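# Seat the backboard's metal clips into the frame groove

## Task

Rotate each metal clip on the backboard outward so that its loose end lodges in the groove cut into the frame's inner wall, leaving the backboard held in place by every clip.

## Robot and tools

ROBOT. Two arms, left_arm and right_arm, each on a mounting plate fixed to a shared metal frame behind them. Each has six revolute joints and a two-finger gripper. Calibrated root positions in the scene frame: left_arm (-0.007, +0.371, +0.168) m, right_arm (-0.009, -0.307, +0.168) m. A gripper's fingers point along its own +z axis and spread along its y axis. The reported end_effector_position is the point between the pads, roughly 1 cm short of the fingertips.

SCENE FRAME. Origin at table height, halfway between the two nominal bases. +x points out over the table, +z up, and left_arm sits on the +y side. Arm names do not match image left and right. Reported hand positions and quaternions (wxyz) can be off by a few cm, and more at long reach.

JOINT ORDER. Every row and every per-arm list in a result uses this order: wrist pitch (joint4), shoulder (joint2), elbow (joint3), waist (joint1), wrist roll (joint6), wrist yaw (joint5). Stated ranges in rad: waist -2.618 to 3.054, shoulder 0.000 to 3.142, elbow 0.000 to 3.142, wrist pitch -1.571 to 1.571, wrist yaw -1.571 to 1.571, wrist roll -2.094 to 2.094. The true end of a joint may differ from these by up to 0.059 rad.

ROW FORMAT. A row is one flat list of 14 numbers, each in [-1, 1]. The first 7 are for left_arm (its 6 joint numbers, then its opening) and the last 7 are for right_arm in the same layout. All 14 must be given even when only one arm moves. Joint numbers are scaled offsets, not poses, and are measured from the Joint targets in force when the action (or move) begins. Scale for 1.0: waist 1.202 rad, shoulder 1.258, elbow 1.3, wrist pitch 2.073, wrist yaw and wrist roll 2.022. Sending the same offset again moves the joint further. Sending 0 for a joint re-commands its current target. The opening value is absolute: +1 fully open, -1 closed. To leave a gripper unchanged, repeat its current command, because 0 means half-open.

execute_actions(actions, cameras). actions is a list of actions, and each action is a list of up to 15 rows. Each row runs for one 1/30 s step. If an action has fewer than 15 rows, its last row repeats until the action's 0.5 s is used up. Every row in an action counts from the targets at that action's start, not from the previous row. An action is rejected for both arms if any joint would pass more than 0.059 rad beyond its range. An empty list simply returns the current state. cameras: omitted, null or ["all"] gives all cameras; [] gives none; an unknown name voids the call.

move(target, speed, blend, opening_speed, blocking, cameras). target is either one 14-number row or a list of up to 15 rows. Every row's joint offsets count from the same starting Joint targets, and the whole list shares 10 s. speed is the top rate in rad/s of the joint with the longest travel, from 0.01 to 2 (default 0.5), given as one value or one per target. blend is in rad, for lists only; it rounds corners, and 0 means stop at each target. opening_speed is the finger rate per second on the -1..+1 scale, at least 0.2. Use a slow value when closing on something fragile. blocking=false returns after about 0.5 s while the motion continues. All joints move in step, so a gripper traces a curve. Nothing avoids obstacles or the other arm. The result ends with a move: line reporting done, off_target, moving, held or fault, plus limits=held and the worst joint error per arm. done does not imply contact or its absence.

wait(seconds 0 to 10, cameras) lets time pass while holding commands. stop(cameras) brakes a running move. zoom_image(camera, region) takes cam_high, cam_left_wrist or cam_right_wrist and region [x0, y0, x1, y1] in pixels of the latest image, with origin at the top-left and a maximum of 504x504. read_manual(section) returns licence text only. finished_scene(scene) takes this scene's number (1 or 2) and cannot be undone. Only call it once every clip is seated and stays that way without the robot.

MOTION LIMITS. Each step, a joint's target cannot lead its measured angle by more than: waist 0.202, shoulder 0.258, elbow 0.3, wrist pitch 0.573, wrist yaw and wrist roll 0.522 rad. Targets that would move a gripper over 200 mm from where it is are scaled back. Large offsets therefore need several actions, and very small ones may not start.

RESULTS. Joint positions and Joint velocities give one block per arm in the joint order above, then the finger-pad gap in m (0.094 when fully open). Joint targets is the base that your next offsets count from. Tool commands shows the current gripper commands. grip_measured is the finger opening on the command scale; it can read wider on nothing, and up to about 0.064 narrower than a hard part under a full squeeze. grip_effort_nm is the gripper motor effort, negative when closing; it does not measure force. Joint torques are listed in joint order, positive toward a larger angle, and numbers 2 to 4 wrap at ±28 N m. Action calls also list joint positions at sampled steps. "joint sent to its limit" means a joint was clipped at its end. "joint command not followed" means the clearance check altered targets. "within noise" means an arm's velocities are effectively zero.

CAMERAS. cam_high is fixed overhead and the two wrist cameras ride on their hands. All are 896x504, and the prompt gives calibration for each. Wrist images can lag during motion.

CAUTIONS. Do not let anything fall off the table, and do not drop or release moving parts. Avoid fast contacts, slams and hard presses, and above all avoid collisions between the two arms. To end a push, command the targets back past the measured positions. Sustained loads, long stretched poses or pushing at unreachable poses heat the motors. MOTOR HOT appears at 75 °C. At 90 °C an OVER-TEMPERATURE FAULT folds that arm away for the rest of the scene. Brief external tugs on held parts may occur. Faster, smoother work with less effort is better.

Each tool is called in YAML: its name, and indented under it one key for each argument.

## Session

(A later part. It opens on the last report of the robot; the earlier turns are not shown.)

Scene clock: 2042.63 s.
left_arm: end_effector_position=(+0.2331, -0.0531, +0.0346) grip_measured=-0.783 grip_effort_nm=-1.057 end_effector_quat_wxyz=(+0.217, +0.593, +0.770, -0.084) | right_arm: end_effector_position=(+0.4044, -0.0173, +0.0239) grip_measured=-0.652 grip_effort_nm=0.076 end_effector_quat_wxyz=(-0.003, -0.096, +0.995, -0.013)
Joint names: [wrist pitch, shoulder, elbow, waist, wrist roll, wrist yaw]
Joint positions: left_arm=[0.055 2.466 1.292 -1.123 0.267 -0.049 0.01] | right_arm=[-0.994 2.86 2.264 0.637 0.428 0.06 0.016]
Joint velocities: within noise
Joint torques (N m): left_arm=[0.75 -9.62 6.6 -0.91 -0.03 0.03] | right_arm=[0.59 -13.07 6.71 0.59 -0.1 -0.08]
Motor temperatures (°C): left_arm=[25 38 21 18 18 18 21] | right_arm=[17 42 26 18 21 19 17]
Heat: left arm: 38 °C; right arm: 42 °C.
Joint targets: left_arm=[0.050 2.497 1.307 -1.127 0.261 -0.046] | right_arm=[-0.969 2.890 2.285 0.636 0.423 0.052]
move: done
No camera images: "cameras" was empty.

move:
  target:
    - [0,0,0,0,0,0,-0.85,-0.0241,-0.0771,0,0,0,0,-0.65]
    - [0,0,0,0,0,0,-0.85,0.0767,-0.2536,-0.3392,0.0316,-0.0143,0,-0.65]
  speed: 0.6
  cameras: ["cam_right_wrist"]

zoom_image:
  camera: "cam_right_wrist"
  region: [380, 130, 480, 210]

Scene clock: 2052.27 s.
left_arm: end_effector_position=(+0.2331, -0.0531, +0.0346) grip_measured=-0.783 grip_effort_nm=-1.048 end_effector_quat_wxyz=(+0.217, +0.593, +0.770, -0.084) | right_arm: end_effector_position=(+0.3635, -0.0302, +0.0459) grip_measured=-0.652 grip_effort_nm=0.071 end_effector_quat_wxyz=(+0.000, -0.124, +0.992, -0.010)
Joint names: [wrist pitch, shoulder, elbow, waist, wrist roll, wrist yaw]
Joint positions: left_arm=[0.055 2.466 1.292 -1.123 0.267 -0.049 0.01] | right_arm=[-0.821 2.617 1.856 0.666 0.401 0.059 0.016]
Joint velocities: within noise
Joint torques (N m): left_arm=[0.75 -9.54 6.63 -0.85 -0.04 0.05] | right_arm=[0.47 -18.84 4.14 1.35 -0.1 -0.07]
Motor temperatures (°C): left_arm=[25 38 21 18 18 18 21] | right_arm=[17 43 25 18 21 19 17]
Heat: left arm: 38 °C; right arm: 43 °C.
Joint targets: left_arm=[0.050 2.497 1.307 -1.127 0.260 -0.046] | right_arm=[-0.810 2.571 1.844 0.674 0.394 0.052]
move: off_target (right_arm); right_arm: the shoulder is farthest, 0.046 rad from its target
camera_calibration:
cam_right_wrist: T_world_to_cam=[[0.238255, -0.970502, 0.0368778, -0.120892], [-0.888243, -0.202391, 0.412387, 0.340332], [-0.392759, -0.13101, -0.910262, 0.269858], [0, 0, 0, 1]] pos_world=[0.437089, -0.0130921, 0.109751]
Images, in order (width x height): cam_right_wrist 896x504.

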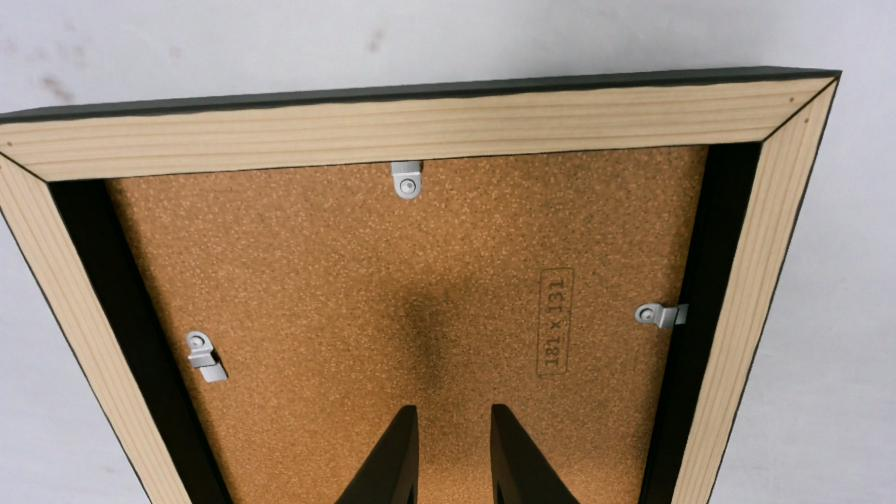

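Scaled by 5.040.

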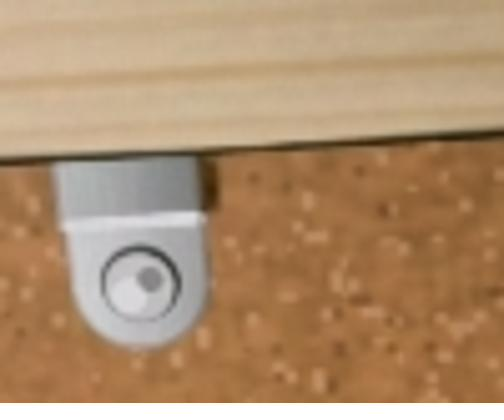

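move:
  target: [0,0,0,0,0,0,-0.85,-0.0318,0.101,0.1223,0.0815,0.0346,0,-1]
  speed: 0.4
  cameras: ["cam_right_wrist"]

zoom_image:
  camera: "cam_right_wrist"
  region: [300, 200, 600, 500]

Scene clock: 2097.63 s.
left_arm: end_effector_position=(+0.2331, -0.0531, +0.0346) grip_measured=-0.783 grip_effort_nm=-1.067 end_effector_quat_wxyz=(+0.217, +0.593, +0.770, -0.084) | right_arm: end_effector_position=(+0.3434, +0.0201, +0.0433) grip_measured=-0.993 grip_effort_nm=-0.403 end_effector_quat_wxyz=(+0.004, -0.150, +0.989, -0.006)
Joint names: [wrist pitch, shoulder, elbow, waist, wrist roll, wrist yaw]
Joint positions: left_arm=[0.055 2.466 1.292 -1.123 0.267 -0.049 0.01] | right_arm=[-0.867 2.685 1.976 0.774 0.456 0.054 0]
Joint velocities: within noise
Joint torques (N m): left_arm=[0.75 -9.44 6.61 -0.77 -0.02 0.03] | right_arm=[0.3 -13.72 6.99 0.49 0.05 -0.03]
Motor temperatures (°C): left_arm=[25 38 21 18 18 18 21] | right_arm=[17 46 24 18 21 19 17]
Heat: left arm: 38 °C; right arm: 46 °C.
Joint targets: left_arm=[0.050 2.497 1.307 -1.127 0.260 -0.046] | right_arm=[-0.876 2.698 2.003 0.772 0.464 0.052]
move: done
camera_calibration:
cam_right_wrist: T_world_to_cam=[[0.288103, -0.957162, 0.0289253, -0.0841264], [-0.879017, -0.252357, 0.404531, 0.331815], [-0.379902, -0.141972, -0.914067, 0.262227], [0, 0, 0, 1]] pos_world=[0.415528, 0.040442, 0.107897]
Images, in order (width x height): cam_right_wrist 896x504.

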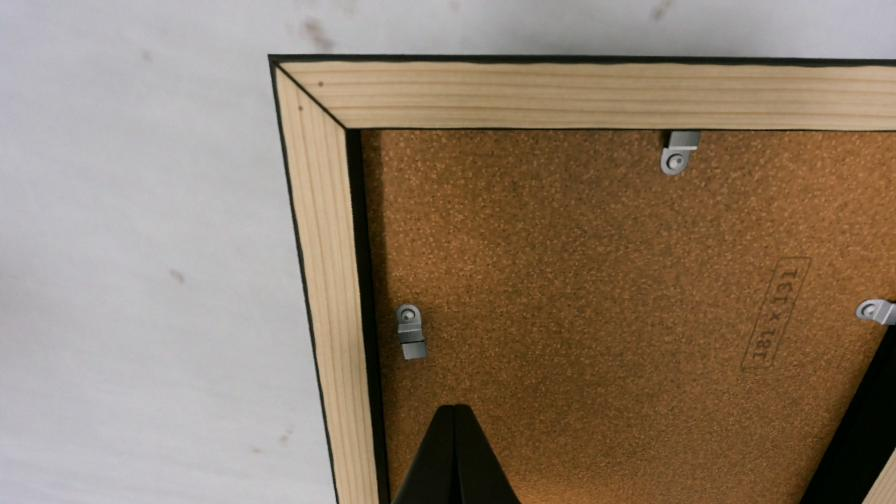

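Scaled by 1.680.

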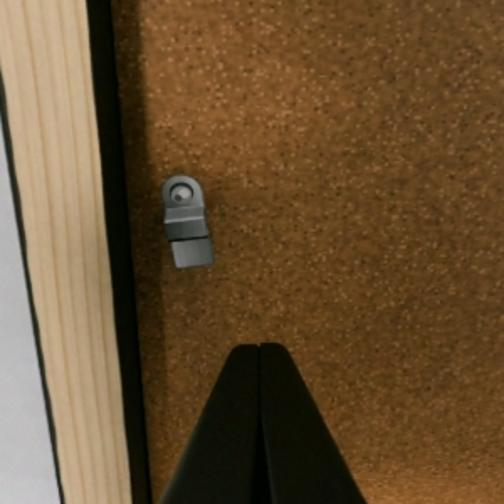

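move:
  target: [0,0,0,0,0,0,-0.85,0.0314,0.0358,0,0,0,0,-1]
  speed: 0.12
  cameras: ["cam_right_wrist"]

zoom_image:
  camera: "cam_right_wrist"
  region: [300, 200, 600, 500]

Scene clock: 2104.93 s.
left_arm: end_effector_position=(+0.2331, -0.0531, +0.0346) grip_measured=-0.783 grip_effort_nm=-1.053 end_effector_quat_wxyz=(+0.217, +0.593, +0.770, -0.084) | right_arm: end_effector_position=(+0.3429, +0.0208, +0.0235) grip_measured=-0.993 grip_effort_nm=-0.403 end_effector_quat_wxyz=(+0.005, -0.149, +0.989, -0.005)
Joint names: [wrist pitch, shoulder, elbow, waist, wrist roll, wrist yaw]
Joint positions: left_arm=[0.055 2.466 1.292 -1.123 0.267 -0.049 0.01] | right_arm=[-0.822 2.729 1.976 0.774 0.457 0.054 0]
Joint velocities: within noise
Joint torques (N m): left_arm=[0.73 -9.69 6.46 -0.84 -0.06 0.04] | right_arm=[0.49 -13.59 6.95 0.5 0.03 -0.04]
Motor temperatures (°C): left_arm=[25 38 21 18 18 18 21] | right_arm=[17 45 25 18 21 19 17]
Heat: left arm: 38 °C; right arm: 45 °C.
Joint targets: left_arm=[0.050 2.497 1.307 -1.127 0.260 -0.046] | right_arm=[-0.811 2.744 2.003 0.772 0.464 0.052]
move: done
camera_calibration:
cam_right_wrist: T_world_to_cam=[[0.287283, -0.957429, 0.0282361, -0.0824711], [-0.879675, -0.252059, 0.403283, 0.339916], [-0.378998, -0.140695, -0.914639, 0.243656], [0, 0, 0, 1]] pos_world=[0.415054, 0.0410001, 0.0881034]
Images, in order (width x height): cam_right_wrist 896x504.

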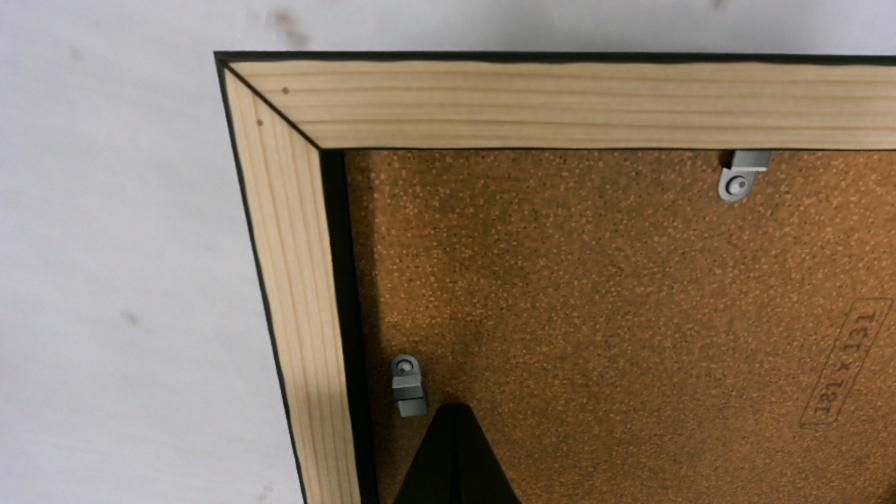

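Scaled by 1.680.

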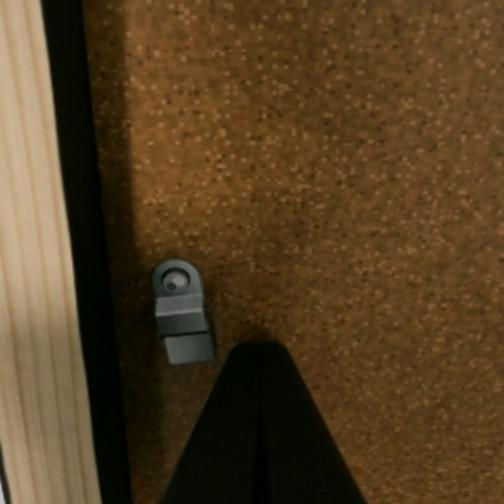

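move:
  target: [0,0,0,0,0,0,-0.85,-0.0121,0.0103,0.0185,0.0175,0.006,0,-1]
  speed: 0.05
  cameras: ["cam_right_wrist"]

zoom_image:
  camera: "cam_right_wrist"
  region: [300, 200, 600, 500]

Scene clock: 2113.77 s.
left_arm: end_effector_position=(+0.2331, -0.0531, +0.0346) grip_measured=-0.783 grip_effort_nm=-1.062 end_effector_quat_wxyz=(+0.217, +0.593, +0.770, -0.084) | right_arm: end_effector_position=(+0.3424, +0.0277, +0.0242) grip_measured=-0.993 grip_effort_nm=-0.398 end_effector_quat_wxyz=(+0.008, -0.149, +0.989, -0.003)
Joint names: [wrist pitch, shoulder, elbow, waist, wrist roll, wrist yaw]
Joint positions: left_arm=[0.055 2.466 1.292 -1.123 0.267 -0.049 0.01] | right_arm=[-0.828 2.738 1.998 0.785 0.468 0.054 0]
Joint velocities: within noise
Joint torques (N m): left_arm=[0.74 -9.57 6.58 -0.9 -0.07 0.05] | right_arm=[0.29 -13.34 7.1 1.47 0.05 -0.03]
Motor temperatures (°C): left_arm=[25 38 21 18 18 18 21] | right_arm=[17 43 26 18 21 19 17]
Heat: left arm: 38 °C; right arm: 43 °C.
Joint targets: left_arm=[0.050 2.497 1.307 -1.127 0.260 -0.046] | right_arm=[-0.836 2.756 2.027 0.793 0.476 0.052]
move: done
camera_calibration:
cam_right_wrist: T_world_to_cam=[[0.286508, -0.957755, 0.0248501, -0.0754171], [-0.882005, -0.253541, 0.397221, 0.341878], [-0.37414, -0.135725, -0.917387, 0.243418], [0, 0, 0, 1]] pos_world=[0.414218, 0.0474868, 0.0893816]
Images, in order (width x height): cam_right_wrist 896x504.

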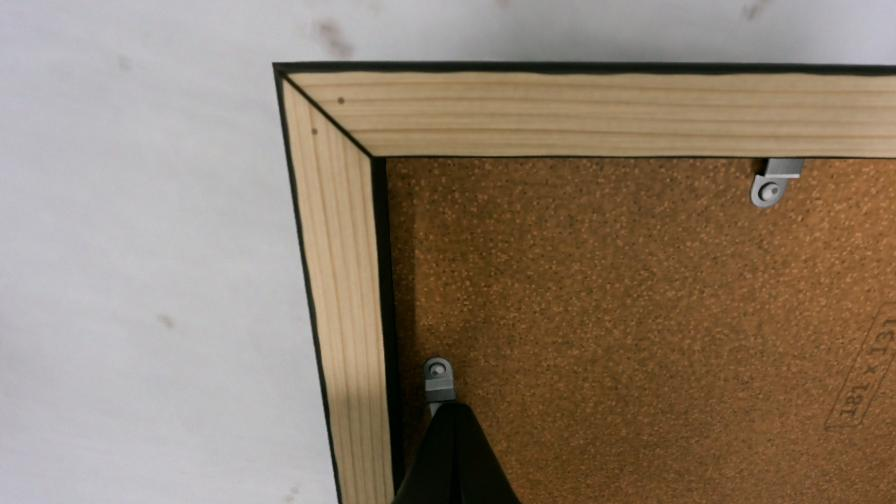

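Scaled by 1.680.

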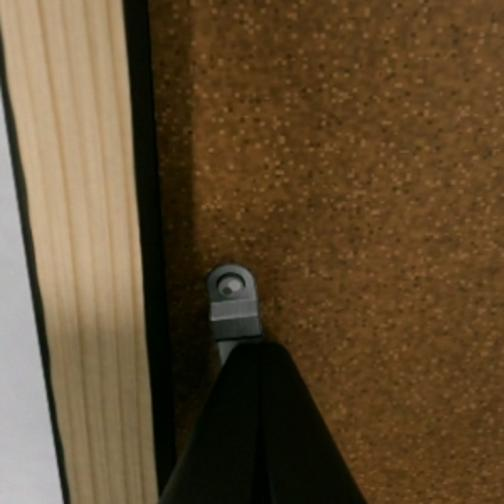

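move:
  target:
    - [0,0,0,0,0,0,-0.85,0,-0.0548,0,0,0,0,-1]
    - [0,0,0,0,0,0,-0.85,-0.001,-0.074,-0.0438,-0.0275,-0.006,0,-1]
  speed: 0.2
  cameras: ["cam_right_wrist"]

zoom_image:
  camera: "cam_right_wrist"
  region: [300, 200, 600, 500]

Scene clock: 2123.77 s.
left_arm: end_effector_position=(+0.2331, -0.0531, +0.0346) grip_measured=-0.783 grip_effort_nm=-1.053 end_effector_quat_wxyz=(+0.217, +0.593, +0.770, -0.084) | right_arm: end_effector_position=(+0.3512, +0.0201, +0.0347) grip_measured=-0.993 grip_effort_nm=-0.403 end_effector_quat_wxyz=(+0.013, -0.137, +0.990, +0.000)
Joint names: [wrist pitch, shoulder, elbow, waist, wrist roll, wrist yaw]
Joint positions: left_arm=[0.055 2.466 1.292 -1.123 0.267 -0.049 0.01] | right_arm=[-0.83 2.706 1.981 0.762 0.469 0.054 0]
Joint velocities: within noise
Joint torques (N m): left_arm=[0.74 -9.55 6.54 -0.83 -0.04 0.05] | right_arm=[0.32 -19.14 4.3 0.46 -0.1 -0.03]
Motor temperatures (°C): left_arm=[25 38 21 18 18 18 21] | right_arm=[17 43 26 18 21 19 17]
Heat: left arm: 38 °C; right arm: 43 °C.
Joint targets: left_arm=[0.050 2.497 1.307 -1.127 0.260 -0.046] | right_arm=[-0.838 2.663 1.970 0.760 0.464 0.052]
move: off_target (right_arm); right_arm: the shoulder is farthest, 0.043 rad from its target
camera_calibration:
cam_right_wrist: T_world_to_cam=[[0.263149, -0.964558, 0.0195183, -0.0769626], [-0.891087, -0.235251, 0.388099, 0.346613], [-0.369752, -0.11952, -0.921411, 0.253492], [0, 0, 0, 1]] pos_world=[0.422844, 0.0376036, 0.100552]
Images, in order (width x height): cam_right_wrist 896x504.

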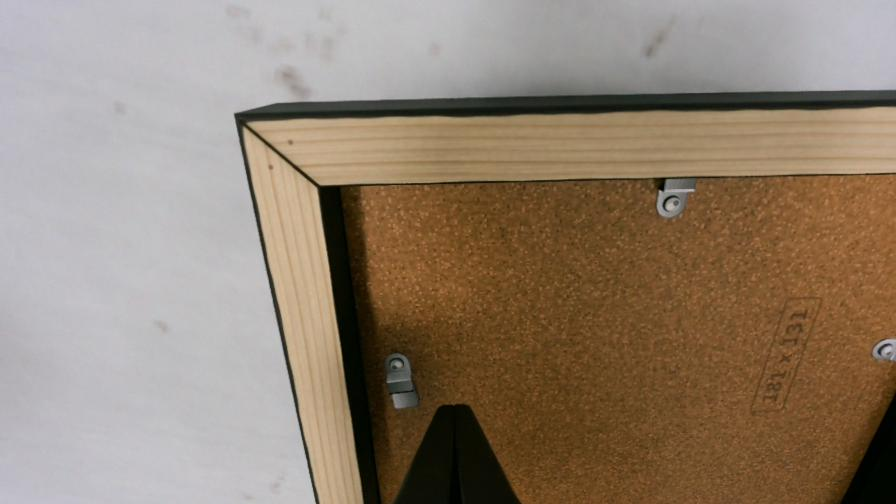

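Scaled by 1.680.

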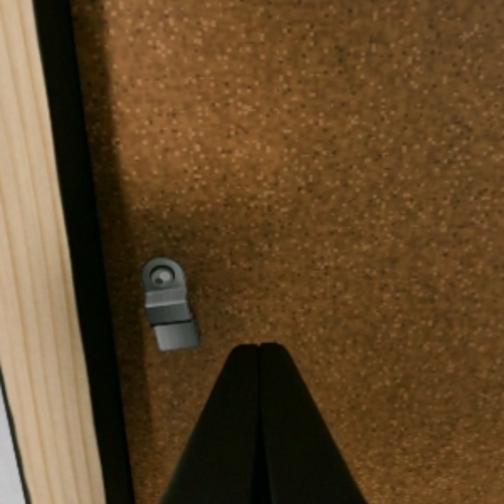

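move:
  target:
    - [0,0,0,0,0,0,-0.85,0.013,0.0,-0.0046,0.0175,0,0,-1]
    - [0,0,0,0,0,0,-0.85,0.013,0.0664,-0.0046,0.0175,0,0,-1]
  speed: 0.15
  cameras: ["cam_right_wrist"]

Scene clock: 2134.13 s.
left_arm: end_effector_position=(+0.2331, -0.0531, +0.0346) grip_measured=-0.783 grip_effort_nm=-1.067 end_effector_quat_wxyz=(+0.217, +0.593, +0.770, -0.084) | right_arm: end_effector_position=(+0.3440, +0.0218, +0.0233) grip_measured=-0.993 grip_effort_nm=-0.398 end_effector_quat_wxyz=(+0.008, -0.143, +0.990, -0.004)
Joint names: [wrist pitch, shoulder, elbow, waist, wrist roll, wrist yaw]
Joint positions: left_arm=[0.055 2.466 1.292 -1.123 0.267 -0.049 0.01] | right_arm=[-0.815 2.729 1.975 0.774 0.469 0.054 0]
Joint velocities: within noise
Joint torques (N m): left_arm=[0.75 -9.57 6.43 -0.77 -0.05 0.03] | right_arm=[0.42 -13.29 4.25 1.35 -0.09 -0.03]
Motor temperatures (°C): left_arm=[25 38 21 18 18 18 21] | right_arm=[17 44 25 18 21 19 17]
Heat: left arm: 38 °C; right arm: 44 °C.
Joint targets: left_arm=[0.050 2.497 1.307 -1.127 0.260 -0.046] | right_arm=[-0.811 2.747 1.964 0.781 0.464 0.052]
move: done
camera_calibration:
cam_right_wrist: T_world_to_cam=[[0.275223, -0.961047, 0.0253278, -0.0775277], [-0.884568, -0.242826, 0.398216, 0.342734], [-0.376554, -0.132002, -0.916942, 0.24306], [0, 0, 0, 1]] pos_world=[0.416034, 0.0408015, 0.0883533]
Images, in order (width x height): cam_right_wrist 896x504.

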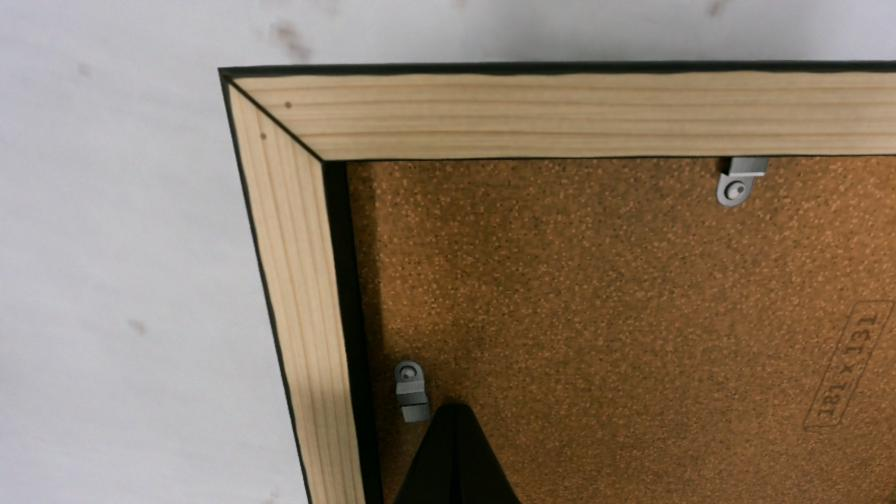

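move:
  target:
    - [0,0,0,0,0,0,-0.85,0,0.004,0,0,0,0,-1]
  speed: 0.15
  cameras: []

move:
  target:
    - [0,0,0,0,0,0,-0.85,0,0.004,0,0,0,0,-1]
  speed: 0.15
  cameras: []

Scene clock: 2137.77 s.
left_arm: end_effector_position=(+0.2331, -0.0531, +0.0346) grip_measured=-0.783 grip_effort_nm=-1.057 end_effector_quat_wxyz=(+0.217, +0.593, +0.770, -0.084) | right_arm: end_effector_position=(+0.3440, +0.0218, +0.0233) grip_measured=-0.993 grip_effort_nm=-0.398 end_effector_quat_wxyz=(+0.008, -0.143, +0.990, -0.004)
Joint names: [wrist pitch, shoulder, elbow, waist, wrist roll, wrist yaw]
Joint positions: left_arm=[0.055 2.466 1.292 -1.123 0.267 -0.049 0.01] | right_arm=[-0.815 2.729 1.975 0.774 0.469 0.054 0]
Joint velocities: within noise
Joint torques (N m): left_arm=[0.72 -9.52 6.5 -0.79 -0.03 0.03] | right_arm=[0.42 -12.89 4.21 1.32 -0.09 -0.05]
Motor temperatures (°C): left_arm=[25 38 21 18 18 18 21] | right_arm=[17 43 25 18 21 19 17]
Heat: left arm: 38 °C; right arm: 43 °C.
Joint targets: left_arm=[0.050 2.497 1.307 -1.127 0.260 -0.046] | right_arm=[-0.811 2.752 1.964 0.781 0.464 0.052]
move: done
No camera images: "cameras" was empty.

Scene clock: 2138.47 s.
left_arm: end_effector_position=(+0.2331, -0.0531, +0.0346) grip_measured=-0.783 grip_effort_nm=-1.053 end_effector_quat_wxyz=(+0.217, +0.593, +0.770, -0.084) | right_arm: end_effector_position=(+0.3439, +0.0218, +0.0231) grip_measured=-0.993 grip_effort_nm=-0.403 end_effector_quat_wxyz=(+0.007, -0.143, +0.990, -0.004)
Joint names: [wrist pitch, shoulder, elbow, waist, wrist roll, wrist yaw]
Joint positions: left_arm=[0.055 2.466 1.292 -1.123 0.267 -0.049 0.01] | right_arm=[-0.815 2.729 1.975 0.774 0.469 0.054 0]
Joint velocities: within noise
Joint torques (N m): left_arm=[0.74 -9.59 6.69 -0.73 -0.06 0.01] | right_arm=[0.41 -12.45 4.19 1.35 -0.09 -0.03]
Motor temperatures (°C): left_arm=[25 38 21 18 18 18 21] | right_arm=[17 43 25 18 21 19 17]
Heat: left arm: 38 °C; right arm: 43 °C.
Joint targets: left_arm=[0.050 2.497 1.307 -1.127 0.260 -0.046] | right_arm=[-0.811 2.757 1.964 0.781 0.464 0.052]
move: done
No camera images: "cameras" was empty.

move:
  target:
    - [0,0,0,0,0,0,-0.85,0,-0.004,0.0277,0,0,0,-1]
  speed: 0.1
  cameras: []

Scene clock: 2154.43 s.
left_arm: end_effector_position=(+0.2331, -0.0531, +0.0346) grip_measured=-0.783 grip_effort_nm=-1.057 end_effector_quat_wxyz=(+0.217, +0.593, +0.770, -0.084) | right_arm: end_effector_position=(+0.3439, +0.0218, +0.0231) grip_measured=-0.993 grip_effort_nm=-0.398 end_effector_quat_wxyz=(+0.007, -0.143, +0.990, -0.004)
Joint names: [wrist pitch, shoulder, elbow, waist, wrist roll, wrist yaw]
Joint positions: left_arm=[0.055 2.466 1.292 -1.123 0.267 -0.049 0.01] | right_arm=[-0.815 2.729 1.975 0.774 0.469 0.054 0]
Joint velocities: within noise
Joint torques (N m): left_arm=[0.71 -9.55 6.49 -0.79 -0.04 0.04] | right_arm=[0.42 -12.92 6.79 1.33 -0.09 -0.02]
Motor temperatures (°C): left_arm=[25 38 21 18 18 18 21] | right_arm=[17 41 25 18 21 19 17]
Heat: left arm: 38 °C; right arm: 41 °C.
Joint targets: left_arm=[0.050 2.497 1.307 -1.127 0.260 -0.046] | right_arm=[-0.811 2.752 2.000 0.781 0.464 0.052]
move: done
No camera images: "cameras" was empty.

move:
  target:
    - [0,0,0,0,0,0,-0.85,-0.0116,0.0056,0.0185,0.01,0.0105,0,-1]
  speed: 0.04
  cameras: ["cam_right_wrist"]

zoom_image:
  camera: "cam_right_wrist"
  region: [300, 200, 600, 500]

Scene clock: 2159.10 s.
left_arm: end_effector_position=(+0.2331, -0.0530, +0.0345) grip_measured=-0.783 grip_effort_nm=-1.057 end_effector_quat_wxyz=(+0.217, +0.593, +0.770, -0.084) | right_arm: end_effector_position=(+0.3442, +0.0244, +0.0234) grip_measured=-0.993 grip_effort_nm=-0.398 end_effector_quat_wxyz=(+0.007, -0.141, +0.990, -0.004)
Joint names: [wrist pitch, shoulder, elbow, waist, wrist roll, wrist yaw]
Joint positions: left_arm=[0.055 2.466 1.292 -1.123 0.267 -0.049 0.01] | right_arm=[-0.828 2.738 1.996 0.777 0.477 0.054 0]
Joint velocities: within noise
Joint torques (N m): left_arm=[0.76 -9.57 6.56 -0.72 -0.05 0.08] | right_arm=[0.31 -13.19 7.01 2.18 0.03 -0.04]
Motor temperatures (°C): left_arm=[25 38 21 18 18 18 21] | right_arm=[17 41 25 18 21 19 17]
Heat: left arm: 38 °C; right arm: 41 °C.
Joint targets: left_arm=[0.050 2.497 1.307 -1.127 0.260 -0.046] | right_arm=[-0.835 2.759 2.024 0.793 0.485 0.052]
move: done
camera_calibration:
cam_right_wrist: T_world_to_cam=[[0.270556, -0.962352, 0.0260546, -0.0735414], [-0.885255, -0.238063, 0.399563, 0.343642], [-0.378317, -0.131169, -0.916336, 0.244176], [0, 0, 0, 1]] pos_world=[0.416484, 0.0430641, 0.0883566]
Images, in order (width x height): cam_right_wrist 896x504.

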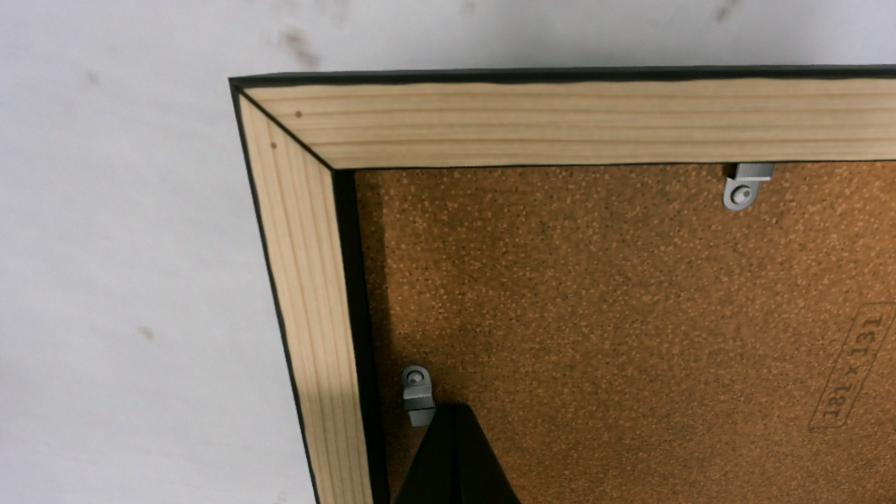

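Scaled by 1.680.

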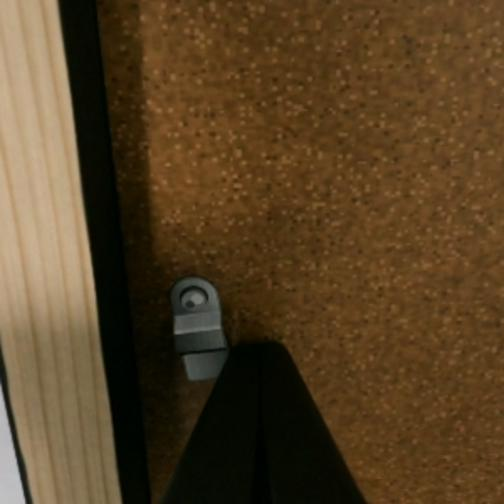

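move:
  target:
    - [0,0,0,0,0,0,-0.85,-0.0053,0.0087,0.0165,0.0125,0.0045,0,-1]
  speed: 0.04
  cameras: ["cam_right_wrist"]

zoom_image:
  camera: "cam_right_wrist"
  region: [300, 200, 600, 500]

Scene clock: 2164.93 s.
left_arm: end_effector_position=(+0.2330, -0.0529, +0.0345) grip_measured=-0.783 grip_effort_nm=-1.057 end_effector_quat_wxyz=(+0.217, +0.593, +0.771, -0.084) | right_arm: end_effector_position=(+0.3412, +0.0290, +0.0235) grip_measured=-0.993 grip_effort_nm=-0.398 end_effector_quat_wxyz=(+0.006, -0.143, +0.990, -0.008)
Joint names: [wrist pitch, shoulder, elbow, waist, wrist roll, wrist yaw]
Joint positions: left_arm=[0.054 2.466 1.292 -1.123 0.266 -0.049 0.01] | right_arm=[-0.845 2.749 2.017 0.79 0.487 0.06 0]
Joint velocities: within noise
Joint torques (N m): left_arm=[0.76 -9.48 6.49 -0.72 -0.01 0.05] | right_arm=[0.35 -13.22 7.06 2.36 0.02 -0.09]
Motor temperatures (°C): left_arm=[25 38 21 18 18 18 21] | right_arm=[17 41 25 18 21 19 17]
Heat: left arm: 38 °C; right arm: 41 °C.
Joint targets: left_arm=[0.050 2.497 1.307 -1.127 0.261 -0.046] | right_arm=[-0.846 2.770 2.046 0.808 0.494 0.052]
move: done
camera_calibration:
cam_right_wrist: T_world_to_cam=[[0.274409, -0.961041, 0.0331736, -0.0697178], [-0.884348, -0.238661, 0.401211, 0.341646], [-0.377663, -0.139433, -0.915385, 0.243755], [0, 0, 0, 1]] pos_world=[0.413322, 0.0485235, 0.0883699]
Images, in order (width x height): cam_right_wrist 896x504.

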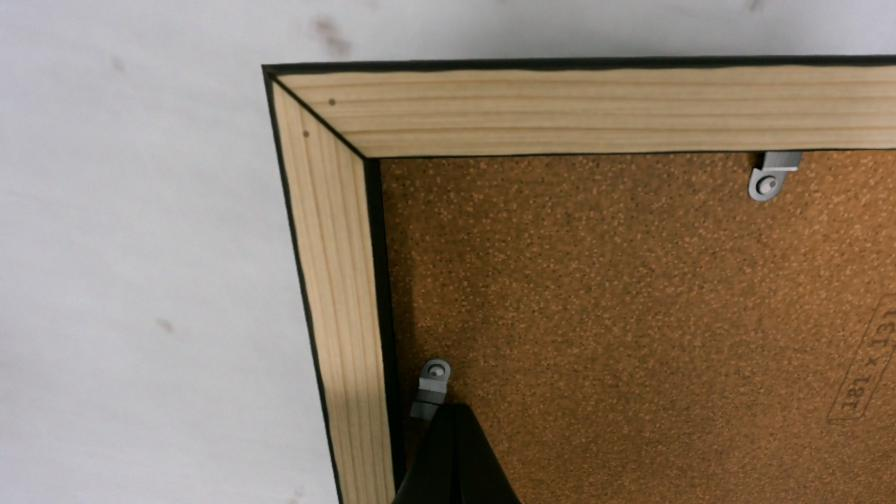

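Scaled by 1.680.

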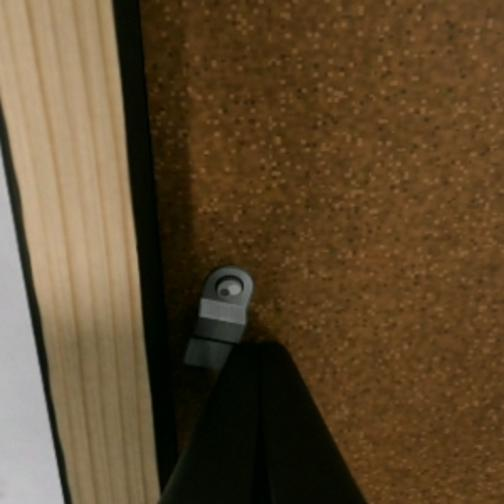

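move:
  target:
    - [0,0,0,0,0,0,-0.85,-0.0058,0.0085,0.0175,0.0117,0.0055,0,-1]
  speed: 0.04
  cameras: ["cam_right_wrist"]

zoom_image:
  camera: "cam_right_wrist"
  region: [300, 200, 600, 500]

Scene clock: 2171.43 s.
left_arm: end_effector_position=(+0.2329, -0.0528, +0.0344) grip_measured=-0.783 grip_effort_nm=-1.062 end_effector_quat_wxyz=(+0.217, +0.592, +0.771, -0.084) | right_arm: end_effector_position=(+0.3380, +0.0355, +0.0243) grip_measured=-0.993 grip_effort_nm=-0.408 end_effector_quat_wxyz=(+0.007, -0.145, +0.989, -0.009)
Joint names: [wrist pitch, shoulder, elbow, waist, wrist roll, wrist yaw]
Joint positions: left_arm=[0.053 2.466 1.292 -1.123 0.264 -0.049 0.01] | right_arm=[-0.859 2.759 2.04 0.805 0.497 0.062 0]
Joint velocities: within noise
Joint torques (N m): left_arm=[0.75 -9.52 6.5 -0.77 0 0.05] | right_arm=[0.37 -13.19 7.12 2.24 0.04 -0.1]
Motor temperatures (°C): left_arm=[25 38 21 18 18 18 21] | right_arm=[17 41 25 18 21 19 17]
Heat: left arm: 38 °C; right arm: 41 °C.
Joint targets: left_arm=[0.050 2.497 1.307 -1.127 0.261 -0.046] | right_arm=[-0.858 2.780 2.069 0.822 0.505 0.052]
move: done
camera_calibration:
cam_right_wrist: T_world_to_cam=[[0.278812, -0.959685, 0.0356095, -0.0642912], [-0.883705, -0.241869, 0.400706, 0.339978], [-0.375939, -0.14319, -0.915514, 0.243725], [0, 0, 0, 1]] pos_world=[0.409991, 0.0554298, 0.0891925]
Images, in order (width x height): cam_right_wrist 896x504.

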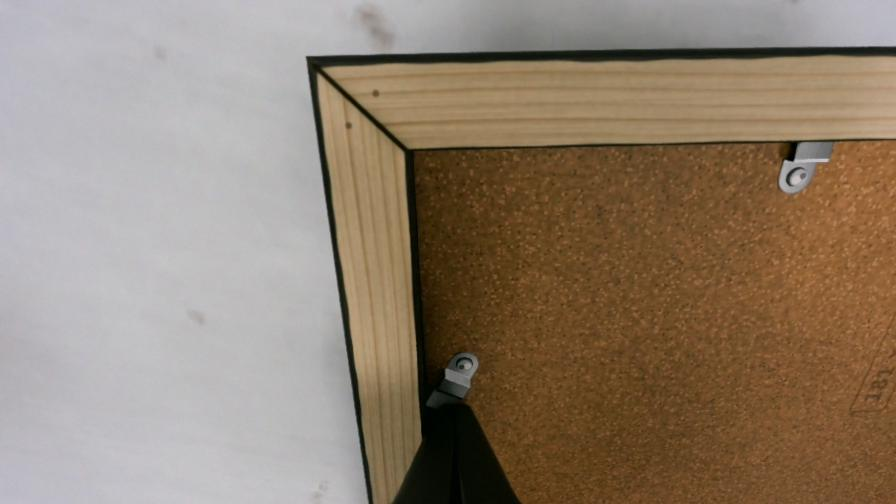

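Scaled by 1.680.

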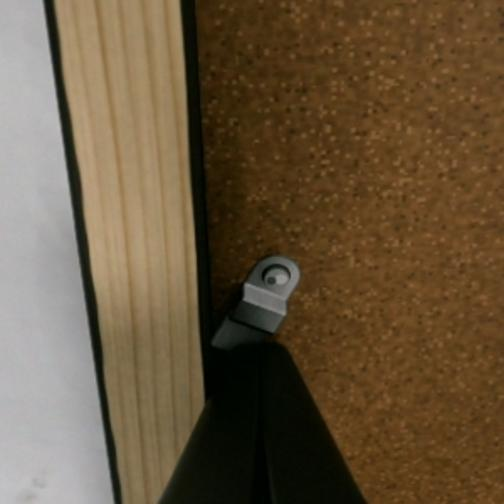

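move:
  target:
    - [0,0,0,0,0,0,-0.85,-0.002,0.0055,0.0055,0.0092,0.0045,0,-1]
  speed: 0.04
  cameras: ["cam_right_wrist"]

zoom_image:
  camera: "cam_right_wrist"
  region: [300, 200, 600, 500]

Scene clock: 2177.87 s.
left_arm: end_effector_position=(+0.2329, -0.0527, +0.0343) grip_measured=-0.783 grip_effort_nm=-1.057 end_effector_quat_wxyz=(+0.216, +0.592, +0.772, -0.084) | right_arm: end_effector_position=(+0.3374, +0.0360, +0.0242) grip_measured=-0.993 grip_effort_nm=-0.398 end_effector_quat_wxyz=(+0.008, -0.144, +0.990, -0.014)
Joint names: [wrist pitch, shoulder, elbow, waist, wrist roll, wrist yaw]
Joint positions: left_arm=[0.053 2.466 1.292 -1.123 0.262 -0.049 0.01] | right_arm=[-0.867 2.763 2.048 0.81 0.506 0.071 0]
Joint velocities: within noise
Joint torques (N m): left_arm=[0.73 -9.7 6.64 -0.8 0.02 0.04] | right_arm=[0.4 -13 7.01 2.86 0.04 -0.19]
Motor temperatures (°C): left_arm=[25 38 21 18 18 18 21] | right_arm=[17 42 25 18 21 19 17]
Heat: left arm: 38 °C; right arm: 42 °C.
Joint targets: left_arm=[0.050 2.497 1.307 -1.127 0.261 -0.046] | right_arm=[-0.862 2.787 2.076 0.833 0.514 0.052]
move: done
camera_calibration:
cam_right_wrist: T_world_to_cam=[[0.27553, -0.960216, 0.045476, -0.0627552], [-0.88604, -0.235328, 0.399443, 0.34017], [-0.37285, -0.150352, -0.91563, 0.242669], [0, 0, 0, 1]] pos_world=[0.409174, 0.0562785, 0.0891703]
Images, in order (width x height): cam_right_wrist 896x504.

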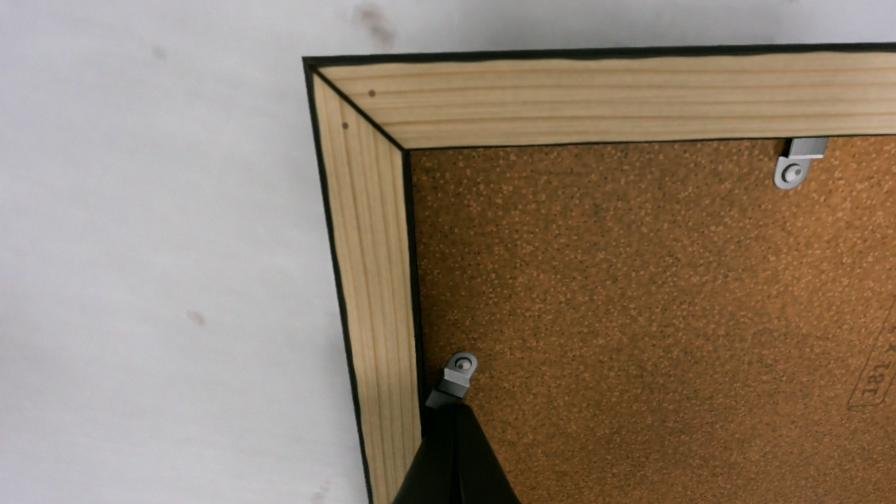

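Scaled by 1.680.

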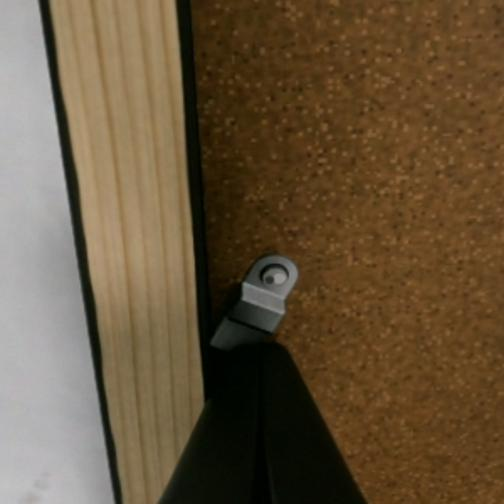

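move:
  target:
    - [0,0,0,0,0,0,-0.85,0,0,0,-0.03,0,0,-1]
    - [0,0,0,0,0,0,-0.85,-0.036,-0.1,0,-0.03,0,0,-1]
    - [0,0,0,0,0,0,-0.85,-0.036,-0.1,-0.02,-0.034,0.753,0,-0.5]
  speed: [0.2,0.3,0.8]
  cameras: ["cam_right_wrist"]

Scene clock: 2202.90 s.
left_arm: end_effector_position=(+0.2329, -0.0527, +0.0343) grip_measured=-0.783 grip_effort_nm=-1.062 end_effector_quat_wxyz=(+0.216, +0.592, +0.772, -0.084) | right_arm: end_effector_position=(+0.3415, +0.0350, +0.0564) grip_measured=-0.502 grip_effort_nm=0.066 end_effector_quat_wxyz=(+0.009, +0.584, +0.812, +0.001)
Joint names: [wrist pitch, shoulder, elbow, waist, wrist roll, wrist yaw]
Joint positions: left_arm=[0.053 2.466 1.292 -1.123 0.262 -0.049 0.01] | right_arm=[-0.927 2.695 2.049 0.8 2.03 0.056 0.023]
Joint velocities: within noise
Joint torques (N m): left_arm=[0.72 -9.39 6.57 -0.83 0 0.03] | right_arm=[0.27 -18.21 5.19 0.01 0.04 -0.05]
Motor temperatures (°C): left_arm=[25 38 21 18 18 18 21] | right_arm=[17 43 26 18 21 19 17]
Heat: left arm: 38 °C; right arm: 43 °C.
Joint targets: left_arm=[0.050 2.497 1.307 -1.127 0.261 -0.046] | right_arm=[-0.937 2.662 2.049 0.792 2.037 0.052]
move: done
camera_calibration:
cam_right_wrist: T_world_to_cam=[[-0.950564, -0.310508, 0.00345787, 0.332068], [-0.283311, 0.871757, 0.399719, 0.0861897], [-0.12713, 0.378979, -0.916631, 0.171136], [0, 0, 0, 1]] pos_world=[0.361827, -0.0368838, 0.121269]
Images, in order (width x height): cam_right_wrist 896x504.

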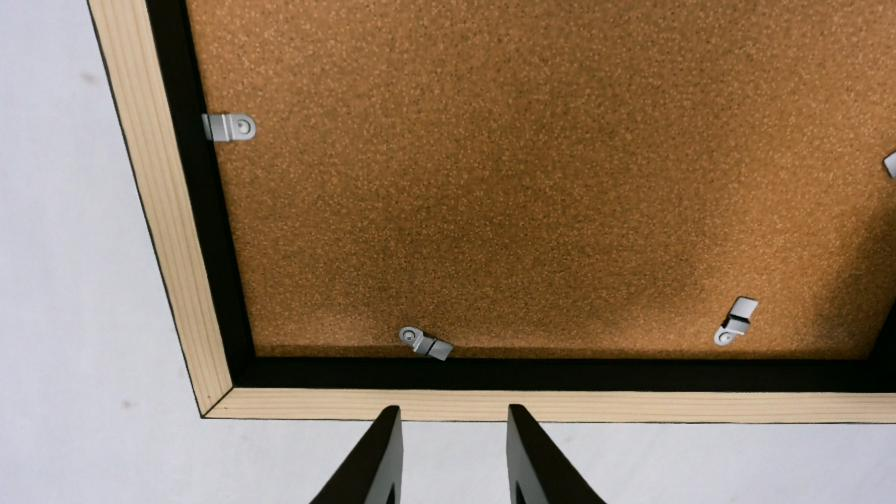

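move:
  target: [0,0,0,0,0,0,-0.85,-0.0068,0.0903,0.0823,-0.0191,0,0,-0.5]
  speed: 0.3
  cameras: ["cam_right_wrist"]

zoom_image:
  camera: "cam_right_wrist"
  region: [300, 200, 600, 500]

Scene clock: 2229.63 s.
left_arm: end_effector_position=(+0.2329, -0.0527, +0.0343) grip_measured=-0.783 grip_effort_nm=-1.057 end_effector_quat_wxyz=(+0.216, +0.592, +0.772, -0.084) | right_arm: end_effector_position=(+0.3564, +0.0319, +0.0419) grip_measured=-0.502 grip_effort_nm=0.066 end_effector_quat_wxyz=(+0.009, +0.595, +0.804, +0.001)
Joint names: [wrist pitch, shoulder, elbow, waist, wrist roll, wrist yaw]
Joint positions: left_arm=[0.053 2.466 1.292 -1.123 0.262 -0.049 0.01] | right_arm=[-0.936 2.763 2.128 0.773 2.03 0.056 0.023]
Joint velocities: within noise
Joint torques (N m): left_arm=[0.76 -9.58 6.65 -0.75 0.01 0.03] | right_arm=[0.21 -14.26 7.27 0.29 0.04 -0.05]
Motor temperatures (°C): left_arm=[25 38 21 18 18 18 21] | right_arm=[17 42 25 18 21 19 17]
Heat: left arm: 38 °C; right arm: 42 °C.
Joint targets: left_arm=[0.050 2.497 1.307 -1.127 0.261 -0.046] | right_arm=[-0.951 2.775 2.156 0.769 2.037 0.052]
move: done
camera_calibration:
cam_right_wrist: T_world_to_cam=[[-0.958744, -0.284253, 0.00327802, 0.347357], [-0.259218, 0.878921, 0.400379, 0.0900351], [-0.11669, 0.383011, -0.916344, 0.157059], [0, 0, 0, 1]] pos_world=[0.374693, -0.0405516, 0.106733]
Images, in order (width x height): cam_right_wrist 896x504.

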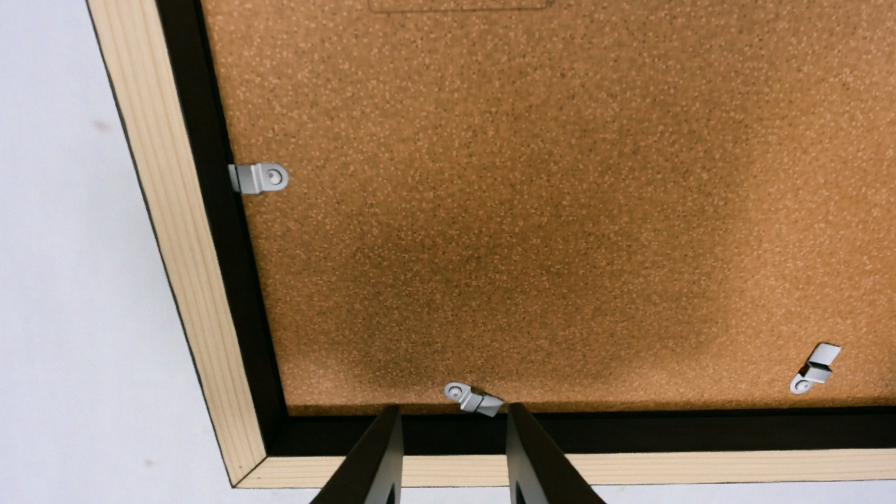

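Scaled by 1.680.

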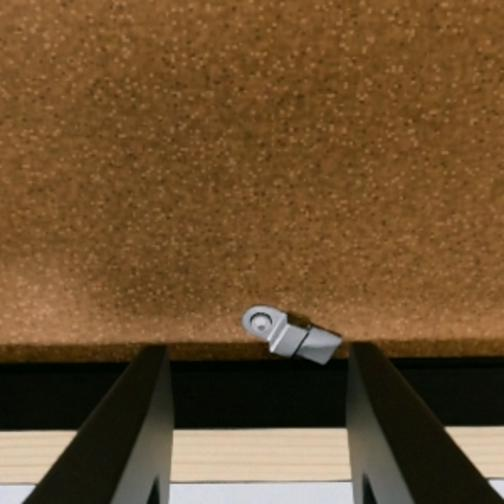

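move:
  target:
    - [0,0,0,0,0,0,-0.85,0,0,0,0,0,0,-0.38]
    - [0,0,0,0,0,0,-0.85,0.0304,0.0358,0,0,0,0,-0.38]
  speed: 0.12
  cameras: ["cam_right_wrist"]

zoom_image:
  camera: "cam_right_wrist"
  region: [300, 250, 600, 500]

Scene clock: 2241.27 s.
left_arm: end_effector_position=(+0.2329, -0.0527, +0.0343) grip_measured=-0.783 grip_effort_nm=-1.053 end_effector_quat_wxyz=(+0.216, +0.592, +0.772, -0.084) | right_arm: end_effector_position=(+0.3575, +0.0340, +0.0242) grip_measured=-0.382 grip_effort_nm=0.061 end_effector_quat_wxyz=(+0.009, +0.595, +0.804, +0.006)
Joint names: [wrist pitch, shoulder, elbow, waist, wrist roll, wrist yaw]
Joint positions: left_arm=[0.053 2.466 1.292 -1.123 0.262 -0.049 0.01] | right_arm=[-0.891 2.801 2.13 0.773 2.03 0.055 0.029]
Joint velocities: within noise
Joint torques (N m): left_arm=[0.72 -9.55 6.5 -0.88 0.02 0.04] | right_arm=[0.4 -13.7 7.1 0.32 0.03 -0.05]
Motor temperatures (°C): left_arm=[25 38 21 18 18 18 21] | right_arm=[17 43 26 18 21 19 17]
Heat: left arm: 38 °C; right arm: 43 °C.
Joint targets: left_arm=[0.050 2.497 1.307 -1.127 0.261 -0.046] | right_arm=[-0.888 2.820 2.157 0.769 2.037 0.052]
move: done
camera_calibration:
cam_right_wrist: T_world_to_cam=[[-0.958841, -0.283906, -0.00471296, 0.349338], [-0.261477, 0.876376, 0.404469, 0.0963277], [-0.110701, 0.389054, -0.914539, 0.137786], [0, 0, 0, 1]] pos_world=[0.3754, -0.0388464, 0.0886953]
Images, in order (width x height): cam_right_wrist 896x504.

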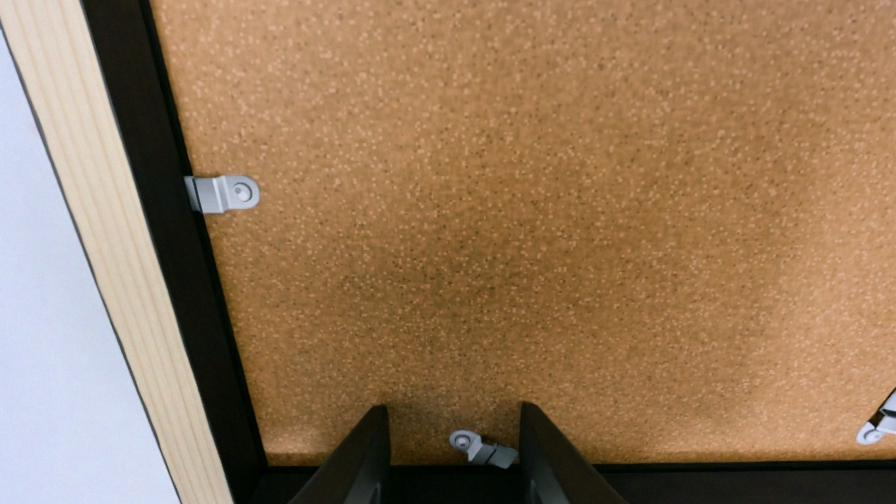

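Scaled by 1.680.

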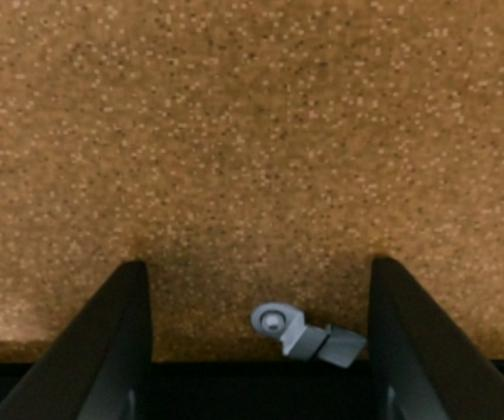

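move:
  target:
    - [0,0,0,0,0,0,-0.85,0.001,0.0024,0,0.016,0,0,-0.38]
  speed: 0.05
  cameras: ["cam_right_wrist"]

zoom_image:
  camera: "cam_right_wrist"
  region: [300, 250, 600, 500]

Scene clock: 2247.60 s.
left_arm: end_effector_position=(+0.2329, -0.0527, +0.0343) grip_measured=-0.783 grip_effort_nm=-1.057 end_effector_quat_wxyz=(+0.216, +0.592, +0.772, -0.084) | right_arm: end_effector_position=(+0.3571, +0.0350, +0.0243) grip_measured=-0.382 grip_effort_nm=0.066 end_effector_quat_wxyz=(+0.009, +0.594, +0.804, +0.007)
Joint names: [wrist pitch, shoulder, elbow, waist, wrist roll, wrist yaw]
Joint positions: left_arm=[0.053 2.466 1.292 -1.123 0.262 -0.049 0.01] | right_arm=[-0.89 2.801 2.13 0.775 2.03 0.055 0.029]
Joint velocities: within noise
Joint torques (N m): left_arm=[0.77 -9.55 6.56 -0.73 0 0.05] | right_arm=[0.44 -13.45 7.1 1.92 0.02 -0.04]
Motor temperatures (°C): left_arm=[25 38 21 18 18 18 21] | right_arm=[17 42 25 18 21 19 17]
Heat: left arm: 38 °C; right arm: 42 °C.
Joint targets: left_arm=[0.050 2.497 1.307 -1.127 0.261 -0.046] | right_arm=[-0.886 2.823 2.157 0.788 2.037 0.052]
move: done
camera_calibration:
cam_right_wrist: T_world_to_cam=[[-0.958309, -0.285669, -0.00614575, 0.349166], [-0.263567, 0.87545, 0.405117, 0.096132], [-0.110349, 0.389847, -0.914244, 0.137249], [0, 0, 0, 1]] pos_world=[0.375092, -0.037919, 0.0886803]
Images, in order (width x height): cam_right_wrist 896x504.

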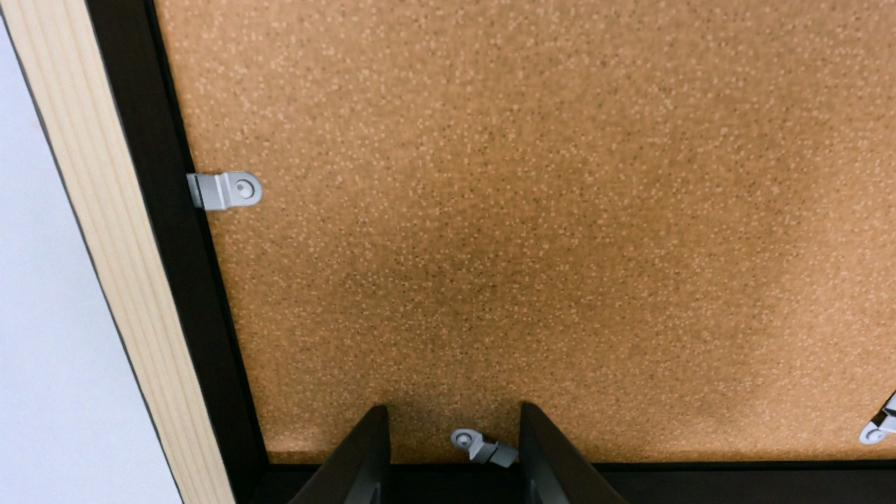

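Scaled by 1.680.

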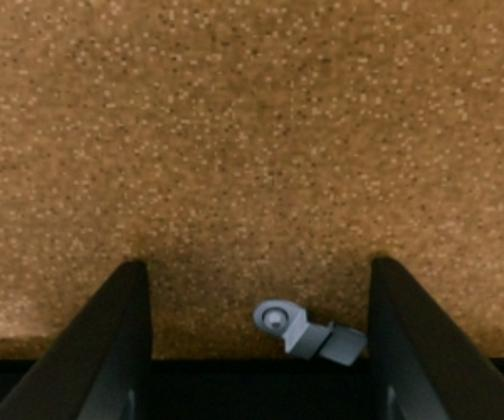

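move:
  target:
    - [0,0,0,0,0,0,-0.85,-0.0043,-0.0588,-0.0438,-0.0025,0,0,-0.33]
  speed: 0.05
  opening_speed: 0.3
  cameras: ["cam_right_wrist"]

Scene clock: 2296.80 s.
left_arm: end_effector_position=(+0.2329, -0.0527, +0.0343) grip_measured=-0.783 grip_effort_nm=-1.053 end_effector_quat_wxyz=(+0.216, +0.592, +0.772, -0.084) | right_arm: end_effector_position=(+0.3541, +0.0322, +0.0237) grip_measured=-0.332 grip_effort_nm=0.066 end_effector_quat_wxyz=(+0.008, +0.594, +0.804, +0.002)
Joint names: [wrist pitch, shoulder, elbow, waist, wrist roll, wrist yaw]
Joint positions: left_arm=[0.053 2.466 1.292 -1.123 0.262 -0.049 0.01] | right_arm=[-0.89 2.794 2.114 0.775 2.031 0.055 0.031]
Joint velocities: within noise
Joint torques (N m): left_arm=[0.73 -9.52 6.52 -0.72 -0.01 0.02] | right_arm=[0.32 -19.71 4.14 1.65 0.02 -0.05]
Motor temperatures (°C): left_arm=[25 38 21 18 18 18 21] | right_arm=[17 40 25 18 21 19 17]
Heat: left arm: 38 °C; right arm: 40 °C.
Joint targets: left_arm=[0.050 2.497 1.307 -1.127 0.261 -0.046] | right_arm=[-0.895 2.749 2.099 0.785 2.037 0.052]
move: off_target (right_arm); right_arm: the shoulder is farthest, 0.045 rad from its target
camera_calibration:
cam_right_wrist: T_world_to_cam=[[-0.958318, -0.28569, 0.00269305, 0.345265], [-0.260676, 0.878191, 0.401033, 0.0970346], [-0.116936, 0.383616, -0.916059, 0.140045], [0, 0, 0, 1]] pos_world=[0.372545, -0.0402994, 0.0884458]
Images, in order (width x height): cam_right_wrist 896x504.

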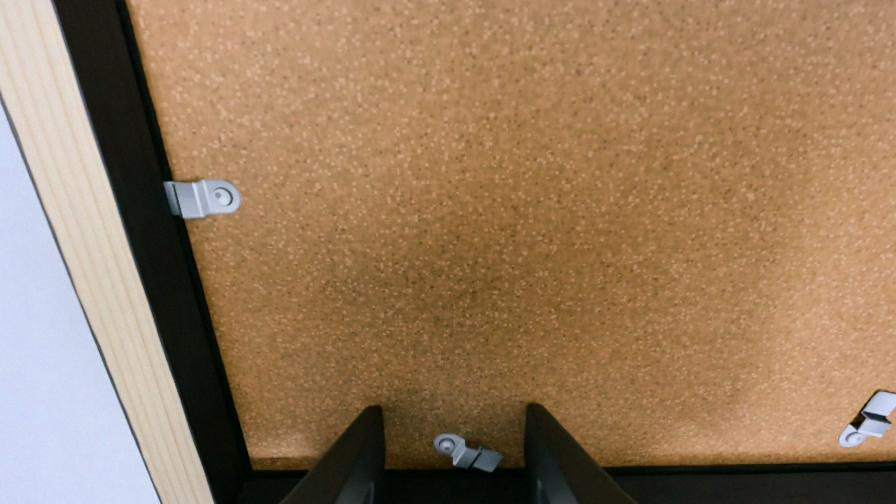

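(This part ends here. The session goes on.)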